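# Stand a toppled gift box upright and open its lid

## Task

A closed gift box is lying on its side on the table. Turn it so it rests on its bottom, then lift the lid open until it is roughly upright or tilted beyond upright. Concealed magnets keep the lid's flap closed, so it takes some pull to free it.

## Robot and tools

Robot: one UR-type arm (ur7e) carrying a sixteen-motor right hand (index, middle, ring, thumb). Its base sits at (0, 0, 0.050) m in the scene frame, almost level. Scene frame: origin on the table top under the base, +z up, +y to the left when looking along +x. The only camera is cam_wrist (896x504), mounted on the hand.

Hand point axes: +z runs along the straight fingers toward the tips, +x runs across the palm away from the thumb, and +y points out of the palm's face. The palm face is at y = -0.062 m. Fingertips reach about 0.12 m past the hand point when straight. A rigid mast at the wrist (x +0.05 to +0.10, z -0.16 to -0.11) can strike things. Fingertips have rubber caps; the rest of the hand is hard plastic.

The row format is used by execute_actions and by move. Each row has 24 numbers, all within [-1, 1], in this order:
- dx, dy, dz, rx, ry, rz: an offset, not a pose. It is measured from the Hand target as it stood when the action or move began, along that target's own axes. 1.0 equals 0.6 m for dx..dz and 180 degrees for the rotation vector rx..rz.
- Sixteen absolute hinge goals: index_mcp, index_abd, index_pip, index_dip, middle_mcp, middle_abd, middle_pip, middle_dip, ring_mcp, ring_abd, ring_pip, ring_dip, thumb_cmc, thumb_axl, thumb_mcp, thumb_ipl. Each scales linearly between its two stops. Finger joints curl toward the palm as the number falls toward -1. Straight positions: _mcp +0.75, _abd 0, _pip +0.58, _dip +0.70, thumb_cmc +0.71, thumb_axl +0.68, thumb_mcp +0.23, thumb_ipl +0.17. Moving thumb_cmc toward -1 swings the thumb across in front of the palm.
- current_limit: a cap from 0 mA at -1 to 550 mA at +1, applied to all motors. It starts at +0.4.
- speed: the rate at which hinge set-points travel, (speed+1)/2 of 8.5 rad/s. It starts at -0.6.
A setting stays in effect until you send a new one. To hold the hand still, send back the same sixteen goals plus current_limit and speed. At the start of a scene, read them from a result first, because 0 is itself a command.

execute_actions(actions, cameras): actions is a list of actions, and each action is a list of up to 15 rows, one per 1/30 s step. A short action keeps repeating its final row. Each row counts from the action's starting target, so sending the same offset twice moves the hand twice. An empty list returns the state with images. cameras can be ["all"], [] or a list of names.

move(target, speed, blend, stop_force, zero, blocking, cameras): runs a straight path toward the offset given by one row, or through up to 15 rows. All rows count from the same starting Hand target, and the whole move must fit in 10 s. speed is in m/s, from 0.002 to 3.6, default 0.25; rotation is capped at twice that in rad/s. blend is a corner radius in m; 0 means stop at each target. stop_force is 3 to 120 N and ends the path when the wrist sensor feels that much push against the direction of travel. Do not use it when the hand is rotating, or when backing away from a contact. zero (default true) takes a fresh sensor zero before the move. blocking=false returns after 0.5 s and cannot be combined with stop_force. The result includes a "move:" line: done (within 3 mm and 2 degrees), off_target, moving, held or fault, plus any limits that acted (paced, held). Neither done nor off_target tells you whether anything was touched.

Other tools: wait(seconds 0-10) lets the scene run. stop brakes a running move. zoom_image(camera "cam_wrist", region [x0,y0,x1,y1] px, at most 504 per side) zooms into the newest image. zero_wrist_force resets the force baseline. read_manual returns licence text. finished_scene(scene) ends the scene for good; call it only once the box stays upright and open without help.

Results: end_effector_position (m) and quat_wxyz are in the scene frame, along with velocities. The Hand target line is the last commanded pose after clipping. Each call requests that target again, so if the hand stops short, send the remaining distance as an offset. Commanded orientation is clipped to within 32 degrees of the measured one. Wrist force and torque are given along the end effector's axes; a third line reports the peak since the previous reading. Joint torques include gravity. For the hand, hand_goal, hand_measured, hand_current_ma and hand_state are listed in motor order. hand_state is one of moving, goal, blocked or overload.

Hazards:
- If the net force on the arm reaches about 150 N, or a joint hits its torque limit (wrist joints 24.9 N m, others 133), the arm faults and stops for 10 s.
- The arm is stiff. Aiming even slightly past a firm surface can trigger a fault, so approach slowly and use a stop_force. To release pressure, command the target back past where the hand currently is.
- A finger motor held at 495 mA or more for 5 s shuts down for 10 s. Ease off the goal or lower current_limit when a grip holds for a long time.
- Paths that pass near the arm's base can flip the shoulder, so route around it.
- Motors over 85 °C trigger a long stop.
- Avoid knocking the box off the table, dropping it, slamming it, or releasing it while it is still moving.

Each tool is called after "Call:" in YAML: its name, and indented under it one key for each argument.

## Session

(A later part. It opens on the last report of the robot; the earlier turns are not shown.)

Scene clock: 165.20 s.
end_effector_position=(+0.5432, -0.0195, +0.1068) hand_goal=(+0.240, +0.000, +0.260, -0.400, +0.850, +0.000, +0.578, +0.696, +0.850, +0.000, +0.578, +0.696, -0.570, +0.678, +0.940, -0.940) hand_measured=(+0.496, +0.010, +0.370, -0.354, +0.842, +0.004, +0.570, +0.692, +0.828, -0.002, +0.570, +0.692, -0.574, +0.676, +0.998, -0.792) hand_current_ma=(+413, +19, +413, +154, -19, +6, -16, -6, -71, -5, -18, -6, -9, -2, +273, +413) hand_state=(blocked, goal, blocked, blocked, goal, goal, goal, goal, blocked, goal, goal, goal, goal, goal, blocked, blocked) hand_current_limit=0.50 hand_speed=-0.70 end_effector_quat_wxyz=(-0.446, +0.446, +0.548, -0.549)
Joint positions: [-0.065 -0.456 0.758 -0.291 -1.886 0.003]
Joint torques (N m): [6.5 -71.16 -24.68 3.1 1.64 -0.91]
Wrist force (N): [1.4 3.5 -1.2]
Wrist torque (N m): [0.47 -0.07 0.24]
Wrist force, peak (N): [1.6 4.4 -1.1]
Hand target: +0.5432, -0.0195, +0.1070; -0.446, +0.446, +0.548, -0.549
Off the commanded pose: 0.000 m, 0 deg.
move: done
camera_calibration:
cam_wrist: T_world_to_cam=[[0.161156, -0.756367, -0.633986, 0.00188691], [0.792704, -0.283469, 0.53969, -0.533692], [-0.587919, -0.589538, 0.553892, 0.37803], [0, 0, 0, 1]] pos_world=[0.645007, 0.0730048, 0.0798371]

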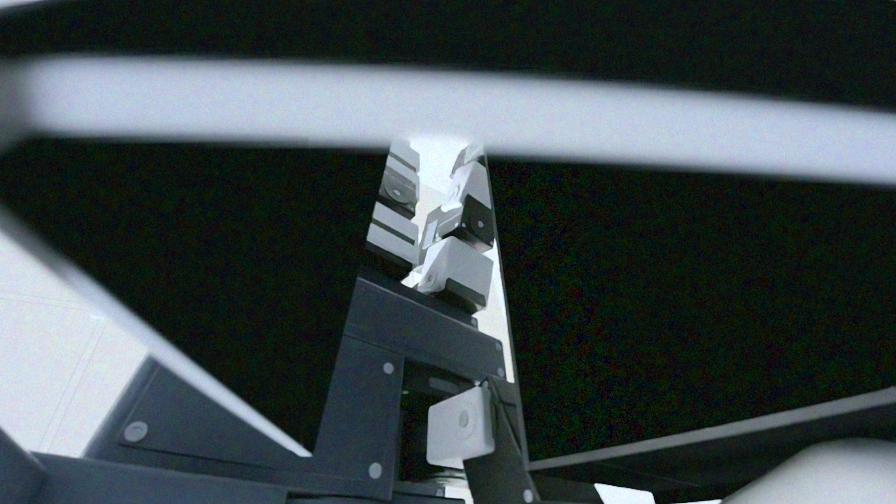

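Call:
move:
  target:
    - [-0.026,-0.022,0,0,0,-0.16667,0.24,0,0.26,-0.40,0.85,0,0.577,0.696,0.85,0,0.577,0.696,-0.571,0.678,0.94,-0.94,0.5,-0.7]
    - [-0.0523,-0.016,0,0,0,-0.3333,0.24,0,0.26,-0.40,0.85,0,0.577,0.696,0.85,0,0.577,0.696,-0.571,0.678,0.94,-0.94,0.5,-0.7]
    - [-0.0717,0.0033,0,0,0,-0.5,0.24,0,0.26,-0.40,0.85,0,0.577,0.696,0.85,0,0.577,0.696,-0.571,0.678,0.94,-0.94,0.5,-0.7]
  speed: 0.3
  blend: [0.01,0.01,0]
  cameras: ["cam_wrist"]

Scene clock: 170.30 s.
end_effector_position=(+0.5520, -0.0616, +0.1050) hand_goal=(+0.240, +0.000, +0.260, -0.400, +0.850, +0.000, +0.578, +0.696, +0.850, +0.000, +0.578, +0.696, -0.570, +0.678, +0.940, -0.940) hand_measured=(+0.496, +0.010, +0.370, -0.354, +0.848, +0.004, +0.576, +0.694, +0.848, +0.002, +0.576, +0.694, -0.562, +0.676, +0.998, -0.792) hand_current_ma=(+412, +19, +413, +154, -5, +6, -5, -5, -5, +2, -6, -5, +16, -2, +273, +412) hand_state=(blocked, goal, blocked, blocked, goal, goal, goal, goal, goal, goal, goal, goal, goal, goal, blocked, blocked) hand_current_limit=0.50 hand_speed=-0.70 end_effector_quat_wxyz=(+0.704, +0.072, -0.703, +0.072)
Joint positions: [-0.245 -0.252 0.509 -0.244 -2.066 -1.565]
Joint torques (N m): [-7.83 -58.52 -26.38 0.43 -1.58 -1.89]
Wrist force (N): [-0.7 0.6 0.1]
Wrist torque (N m): [0.06 -0.02 0.27]
Wrist force, peak (N): [1.9 3.7 -1.4]
Hand target: +0.5520, -0.0616, +0.1050; +0.704, +0.072, -0.703, +0.072
Off the commanded pose: 0.000 m, 0 deg.
move: done
camera_calibration:
cam_wrist: T_world_to_cam=[[-0.125367, 0.621217, -0.773546, 0.225228], [0.812795, -0.382787, -0.439135, -0.466094], [-0.568901, -0.683787, -0.456933, 0.449205], [0, 0, 0, 1]] pos_world=[0.662628, -0.0111694, 0.174802]

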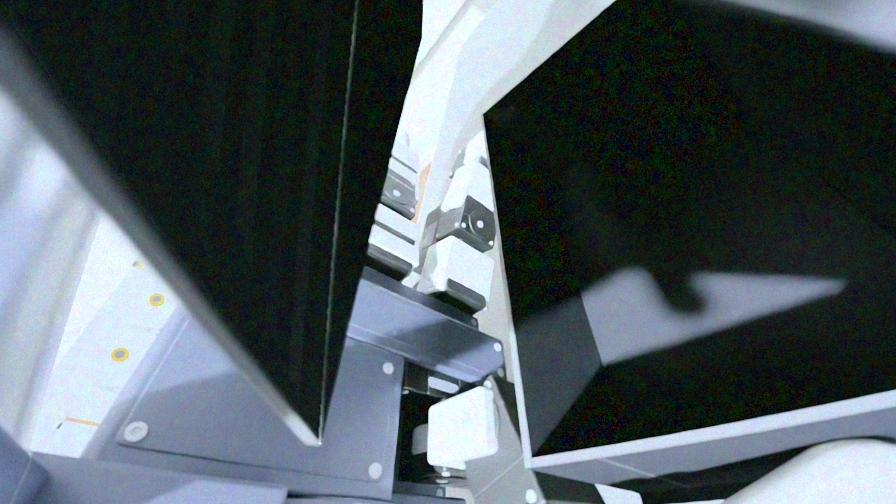

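Call:
move:
  target: [-0.12,0,0,0,0,0,0.24,0,0.26,-0.40,0.85,0,0.577,0.4,0.82,0.2,0.42,-0.4,-0.571,0.678,0.94,-0.94,0.5,-0.7]
  speed: 0.06
  stop_force: 3

Call:
move:
  target: [0,0,0,0,0,0,0.24,0,0.26,-0.40,0.9,0.05,0.577,0.5,0.50,0.2,0.40,-0.5,-0.571,0.678,0.94,-0.94,0.5,-0.8]

Call:
move:
  target:
    - [0,0,0,0,0,0,0.24,0,0.26,-0.40,0.9,0.05,0.577,0.5,0.42,-0.30,0.40,-0.4,-0.571,0.678,0.94,-0.94,0.55,-0.85]
    - [0,0,0,0,0,0,0.24,0,0.26,-0.40,0.9,0.05,0.577,0.5,-0.2,-0.25,0.45,0,-0.571,0.678,0.94,-0.94,0.55,-0.8]
  cameras: ["cam_wrist"]

Scene clock: 174.83 s.
end_effector_position=(+0.5518, -0.0616, +0.0545) hand_goal=(+0.240, +0.000, +0.260, -0.400, +0.850, +0.000, +0.578, +0.400, +0.820, +0.200, +0.420, -0.400, -0.570, +0.678, +0.940, -0.940) hand_measured=(+0.496, +0.010, +0.370, -0.354, +0.848, +0.008, +0.576, +0.402, +0.822, +0.202, +0.424, -0.398, -0.590, +0.680, +0.998, -0.794) hand_current_ma=(+413, +20, +412, +154, -4, +17, -5, +4, +5, +2, +6, +5, -55, +3, +273, +412) hand_state=(blocked, goal, blocked, blocked, goal, goal, goal, goal, goal, goal, goal, goal, goal, goal, blocked, blocked) hand_current_limit=0.50 hand_speed=-0.70 end_effector_quat_wxyz=(+0.704, +0.072, -0.703, +0.072)
Joint positions: [-0.245 -0.186 0.504 -0.306 -2.066 -1.565]
Joint torques (N m): [-2.08 -74.7 -6.53 3.11 -0.11 -0.48]
Wrist force (N): [0.0 0.8 0.1]
Wrist torque (N m): [0.05 -0.10 0.22]
Wrist force, peak (N): [8.3 0.9 0.0]
Hand target: +0.5518, -0.0616, +0.0545; +0.704, +0.072, -0.703, +0.072 (not the last commanded pose)
Off the commanded pose: 0.021 m, 0 deg.
move: contact

Scene clock: 175.57 s.
end_effector_position=(+0.5518, -0.0616, +0.0545) hand_goal=(+0.240, +0.000, +0.260, -0.400, +0.900, +0.050, +0.578, +0.500, +0.500, +0.200, +0.400, -0.500, -0.570, +0.678, +0.940, -0.940) hand_measured=(+0.496, +0.010, +0.370, -0.354, +0.898, +0.052, +0.576, +0.498, +0.576, +0.200, +0.422, -0.490, -0.590, +0.680, +0.998, -0.794) hand_current_ma=(+413, +18, +413, +154, -5, +3, -5, -5, +296, +1, +64, +25, -55, +3, +273, +412) hand_state=(blocked, goal, blocked, blocked, goal, goal, goal, goal, blocked, goal, blocked, goal, goal, goal, blocked, blocked) hand_current_limit=0.50 hand_speed=-0.80 end_effector_quat_wxyz=(+0.704, +0.072, -0.703, +0.072)
Joint positions: [-0.245 -0.186 0.504 -0.306 -2.066 -1.565]
Joint torques (N m): [0.97 -73.94 -6.48 2.5 1.08 -0.31]
Wrist force (N): [1.4 0.5 0.3]
Wrist torque (N m): [0.06 -0.24 0.21]
Wrist force, peak (N): [1.4 0.8 0.6]
Hand target: +0.5518, -0.0616, +0.0545; +0.704, +0.072, -0.703, +0.072
Off the commanded pose: 0.000 m, 0 deg.
move: done

Scene clock: 177.53 s.
end_effector_position=(+0.5518, -0.0616, +0.0545) hand_goal=(+0.240, +0.000, +0.260, -0.400, +0.900, +0.050, +0.578, +0.500, -0.200, -0.250, +0.450, +0.000, -0.570, +0.678, +0.940, -0.940) hand_measured=(+0.496, +0.010, +0.370, -0.344, +0.898, +0.052, +0.576, +0.498, +0.190, -0.274, +0.482, +0.014, -0.590, +0.680, +0.998, -0.800) hand_current_ma=(+426, +23, +426, +196, -5, +3, -5, -5, +426, -58, +101, +39, -58, +3, +273, +426) hand_state=(blocked, goal, blocked, blocked, goal, goal, goal, goal, blocked, blocked, blocked, goal, blocked, goal, blocked, blocked) hand_current_limit=0.55 hand_speed=-0.80 end_effector_quat_wxyz=(+0.704, +0.072, -0.703, +0.072)
Joint positions: [-0.245 -0.186 0.504 -0.306 -2.066 -1.565]
Joint torques (N m): [2.42 -68.15 -7.72 -0.22 1.32 -0.34]
Wrist force (N): [2.8 0.5 1.1]
Wrist torque (N m): [0.08 -0.23 0.05]
Wrist force, peak (N): [3.5 0.5 1.2]
Hand target: +0.5518, -0.0616, +0.0545; +0.704, +0.072, -0.703, +0.072
Off the commanded pose: 0.000 m, 0 deg.
move: done
camera_calibration:
cam_wrist: T_world_to_cam=[[-0.125438, 0.621513, -0.773296, 0.18616], [0.812765, -0.382605, -0.439348, -0.488061], [-0.568928, -0.683619, -0.45715, 0.426062], [0, 0, 0, 1]] pos_world=[0.662429, -0.011171, 0.124303]

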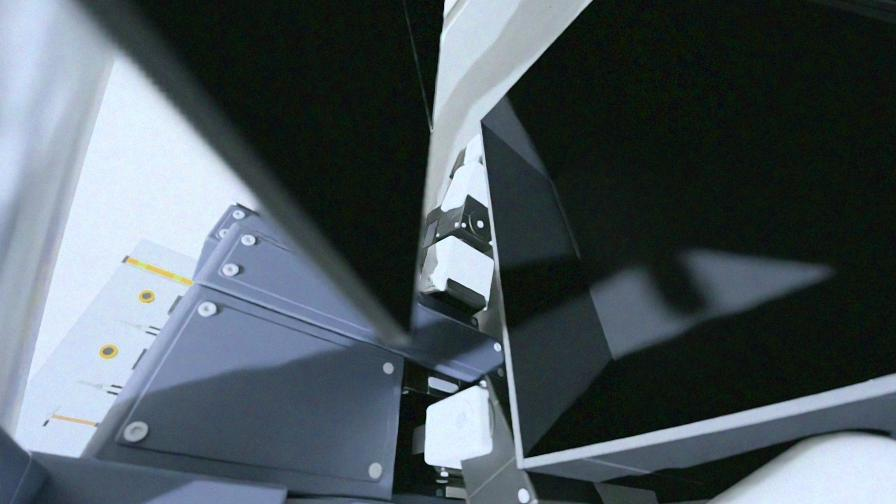

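Call:
move:
  target: [0,0,0,0,0,0,0.24,0,0.26,-0.40,0.9,0.05,0.577,0.5,-0.4,-0.20,0.5,0.1,-0.571,0.678,0.94,-0.94,0.77,-0.8]
  cameras: ["cam_wrist"]

Scene clock: 178.93 s.
end_effector_position=(+0.5518, -0.0616, +0.0545) hand_goal=(+0.240, +0.000, +0.260, -0.400, +0.900, +0.050, +0.578, +0.500, -0.400, -0.200, +0.500, +0.100, -0.570, +0.678, +0.940, -0.940) hand_measured=(+0.496, +0.010, +0.370, -0.344, +0.898, +0.052, +0.576, +0.498, -0.394, -0.200, +0.506, +0.104, -0.590, +0.680, +0.998, -0.802) hand_current_ma=(+487, +23, +438, +196, -5, +3, -5, -5, +17, -1, +12, +7, -56, +3, +273, +487) hand_state=(blocked, goal, blocked, blocked, goal, goal, goal, goal, goal, goal, goal, goal, goal, goal, blocked, blocked) hand_current_limit=0.77 hand_speed=-0.80 end_effector_quat_wxyz=(+0.704, +0.072, -0.703, +0.072)
Joint positions: [-0.245 -0.186 0.504 -0.306 -2.066 -1.565]
Joint torques (N m): [2.97 -64.03 -9.01 1.16 1.31 -0.32]
Wrist force (N): [0.0 0.6 0.2]
Wrist torque (N m): [0.04 -0.06 0.27]
Wrist force, peak (N): [3.3 0.6 1.1]
Hand target: +0.5518, -0.0616, +0.0545; +0.704, +0.072, -0.703, +0.072
Off the commanded pose: 0.000 m, 0 deg.
move: done
camera_calibration:
cam_wrist: T_world_to_cam=[[-0.125375, 0.621484, -0.77333, 0.186121], [0.812775, -0.382653, -0.439288, -0.488075], [-0.568927, -0.683619, -0.457151, 0.426062], [0, 0, 0, 1]] pos_world=[0.662428, -0.0111708, 0.124303]

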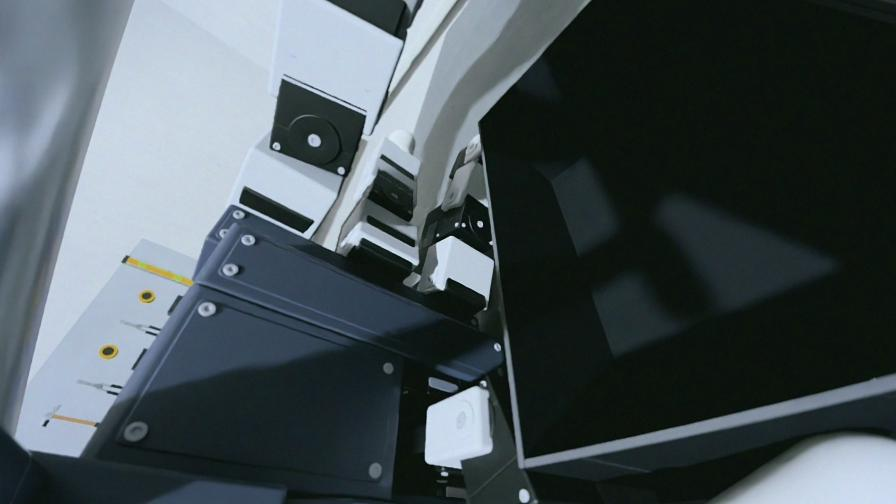

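Call:
move:
  target: [0,0,0,0,0,0,0.24,0,0.26,-0.40,0.85,0,0.577,0.696,0.85,-0.1,0.577,0.5,-0.571,0.678,0.94,-0.94,0.5,-0.7]
  cameras: ["cam_wrist"]

Call:
move:
  target: [-0.01,0,0,0,0,0,0.40,0,0.32,-0.34,0.85,0,0.577,0.696,0.85,0,0.577,0.696,-0.571,0.678,0.95,-0.82,-0.2,-0.9]
  speed: 0.02
  stop_force: 4

Scene clock: 180.87 s.
end_effector_position=(+0.5518, -0.0616, +0.0545) hand_goal=(+0.240, +0.000, +0.260, -0.400, +0.850, +0.000, +0.578, +0.696, +0.850, -0.100, +0.578, +0.500, -0.570, +0.678, +0.940, -0.940) hand_measured=(+0.496, +0.012, +0.370, -0.344, +0.852, +0.014, +0.576, +0.694, +0.848, -0.098, +0.576, +0.498, -0.590, +0.680, +0.998, -0.802) hand_current_ma=(+413, +27, +412, +196, +5, +31, -4, -5, -5, +2, -5, -5, -54, +3, +273, +413) hand_state=(blocked, goal, blocked, blocked, goal, goal, goal, goal, goal, goal, goal, goal, goal, goal, blocked, blocked) hand_current_limit=0.50 hand_speed=-0.70 end_effector_quat_wxyz=(+0.704, +0.072, -0.703, +0.072)
Joint positions: [-0.245 -0.186 0.504 -0.306 -2.066 -1.565]
Joint torques (N m): [3.43 -60.23 -10.3 2.83 1.38 -0.14]
Wrist force (N): [0.0 0.7 0.2]
Wrist torque (N m): [0.05 -0.11 0.22]
Wrist force, peak (N): [1.1 1.0 -0.1]
Hand target: +0.5518, -0.0616, +0.0545; +0.704, +0.072, -0.703, +0.072
Off the commanded pose: 0.000 m, 0 deg.
move: done
camera_calibration:
cam_wrist: T_world_to_cam=[[-0.125449, 0.621518, -0.77329, 0.186166], [0.812763, -0.382597, -0.439358, -0.488058], [-0.568928, -0.683619, -0.45715, 0.426062], [0, 0, 0, 1]] pos_world=[0.662429, -0.011171, 0.124303]

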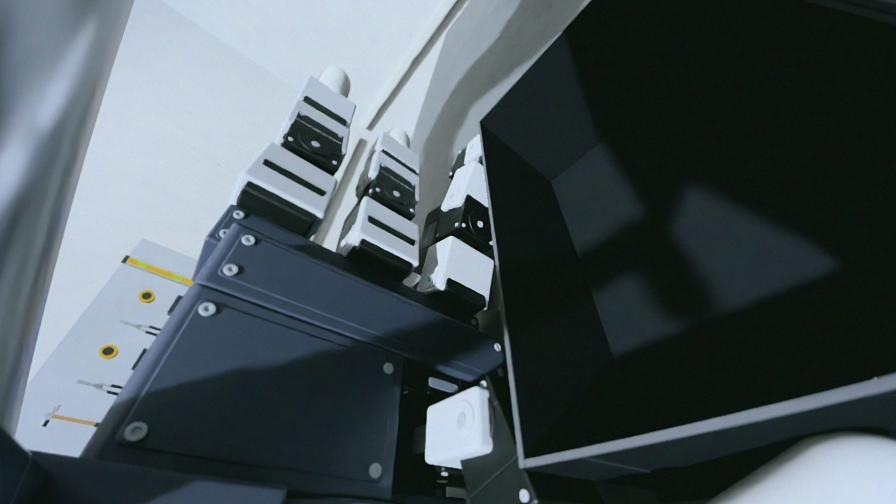

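Scene clock: 182.10 s.
end_effector_position=(+0.5517, -0.0616, +0.0529) hand_goal=(+0.400, +0.000, +0.320, -0.340, +0.850, +0.000, +0.578, +0.696, +0.850, +0.000, +0.578, +0.696, -0.570, +0.678, +0.950, -0.820) hand_measured=(+0.508, -0.006, +0.370, -0.328, +0.852, +0.014, +0.576, +0.694, +0.848, +0.002, +0.576, +0.694, -0.602, +0.680, +0.994, -0.802) hand_current_ma=(+220, -9, +171, +30, +5, +31, -4, -5, -5, +2, -5, -5, -100, +3, +200, +71) hand_state=(blocked, goal, blocked, goal, goal, goal, goal, goal, goal, goal, goal, goal, blocked, goal, blocked, goal) hand_current_limit=-0.20 hand_speed=-0.90 end_effector_quat_wxyz=(+0.704, +0.073, -0.703, +0.072)
Joint positions: [-0.245 -0.183 0.503 -0.307 -2.066 -1.565]
Joint torques (N m): [1.91 -74.2 -6.7 2.82 1.13 -0.18]
Wrist force (N): [1.9 0.7 -0.1]
Wrist torque (N m): [0.03 -0.14 0.21]
Wrist force, peak (N): [4.4 0.9 -0.3]
Hand target: +0.5517, -0.0616, +0.0529; +0.704, +0.073, -0.703, +0.072 (not the last commanded pose)
Off the commanded pose: 0.004 m, 0 deg.
move: contact

Call:
move:
  target: [0,0,0,0,0,0,0.53,0,0.37,-0.28,0.85,0,0.577,0.696,0.85,0,0.577,0.696,-0.571,0.678,0.96,-0.67,0.2,-0.93]

Call:
move:
  target:
    - [0,0,0,0,0,0,0.80,0,0.36,-0.1,0.85,0,0.577,0.696,0.85,0,0.577,0.696,-0.571,0.678,0.978,-0.4,0.3,-0.7]
    - [0,-0.1,0,0,0,0,0.80,0,0.36,-0.1,0.85,0,0.577,0.696,0.85,0,0.577,0.696,-0.571,0.678,0.978,-0.4,0.3,-0.7]
    - [0.06,-0.22,0,0,0,0,0.80,0,0.36,-0.1,0.85,0,0.577,0.696,0.85,0,0.577,0.696,-0.571,0.678,0.978,-0.4,0.3,-0.7]
  speed: [0.1,0.1,0.25]
  blend: [0,0.02,0]
  cameras: ["cam_wrist"]

Scene clock: 183.80 s.
end_effector_position=(+0.5517, -0.0616, +0.0529) hand_goal=(+0.530, +0.000, +0.370, -0.280, +0.850, +0.000, +0.578, +0.696, +0.850, +0.000, +0.578, +0.696, -0.570, +0.678, +0.960, -0.670) hand_measured=(+0.528, +0.002, +0.372, -0.284, +0.852, +0.014, +0.576, +0.694, +0.848, +0.002, +0.576, +0.694, -0.566, +0.678, +0.962, -0.672) hand_current_ma=(-5, +2, +2, -6, +5, +31, -4, -5, -5, +2, -5, -5, +10, -1, +5, -5) hand_state=(goal, goal, goal, goal, goal, goal, goal, goal, goal, goal, goal, goal, goal, goal, goal, goal) hand_current_limit=0.20 hand_speed=-0.93 end_effector_quat_wxyz=(+0.704, +0.073, -0.703, +0.072)
Joint positions: [-0.245 -0.183 0.503 -0.307 -2.066 -1.565]
Joint torques (N m): [2.78 -73.85 -7.39 2.82 1.11 -0.17]
Wrist force (N): [0.2 0.8 0.3]
Wrist torque (N m): [0.07 -0.06 0.25]
Wrist force, peak (N): [2.0 0.7 -0.4]
Hand target: +0.5517, -0.0616, +0.0529; +0.704, +0.073, -0.703, +0.072
Off the commanded pose: 0.000 m, 0 deg.
move: done

Scene clock: 186.13 s.
end_effector_position=(+0.5765, -0.1903, +0.0887) hand_goal=(+0.800, +0.000, +0.360, -0.100, +0.850, +0.000, +0.578, +0.696, +0.850, +0.000, +0.578, +0.696, -0.570, +0.678, +0.978, -0.400) hand_measured=(+0.798, +0.002, +0.364, -0.104, +0.852, +0.014, +0.576, +0.694, +0.848, +0.002, +0.576, +0.694, -0.564, +0.676, +0.976, -0.402) hand_current_ma=(-4, +2, +6, -6, +4, +30, -4, -5, -4, +2, -5, -5, +11, -3, -5, -5) hand_state=(goal, goal, goal, goal, goal, goal, goal, goal, goal, goal, goal, goal, goal, goal, goal, goal) hand_current_limit=0.30 hand_speed=-0.70 end_effector_quat_wxyz=(+0.650, +0.084, -0.751, +0.085)
Joint positions: [-0.375 -0.045 0.035 -0.156 -2.227 -1.654]
Joint torques (N m): [5.13 -77.99 -26.17 -0.38 -1.89 -1.59]
Wrist force (N): [0.1 0.7 0.4]
Wrist torque (N m): [0.05 -0.04 0.23]
Wrist force, peak (N): [0.2 1.4 0.5]
Hand target: +0.5786, -0.1908, +0.0888; +0.704, +0.073, -0.703, +0.072
Off the commanded pose: 0.002 m, 8 deg.
elbow stopped short: the move would have taken joint 3 (elbow) straighter than the controller allows.
move: off_target
camera_calibration:
cam_wrist: T_world_to_cam=[[-0.0374793, 0.62849, -0.776914, 0.246605], [0.88055, -0.346813, -0.323036, -0.584899], [-0.472469, -0.696219, -0.540419, 0.317134], [0, 0, 0, 1]] pos_world=[0.674111, -0.137044, 0.174033]

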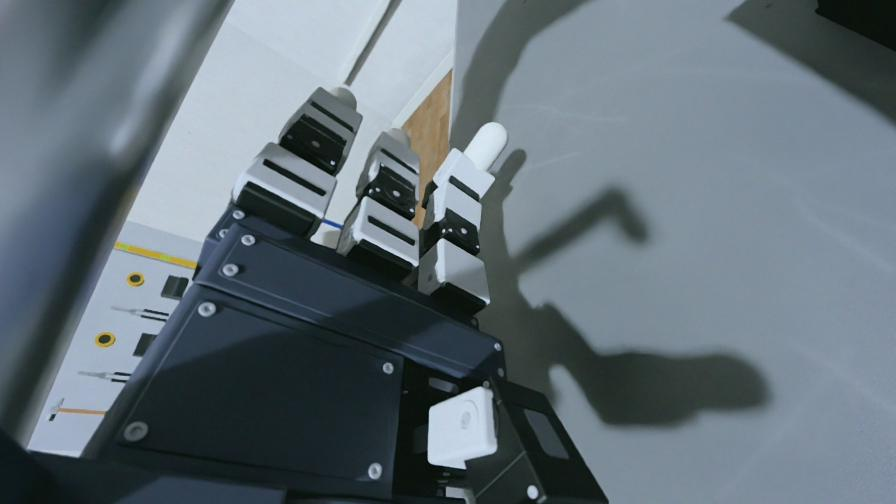

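Call:
finished_scene:
  scene: 2

The scene is finished: the task was done.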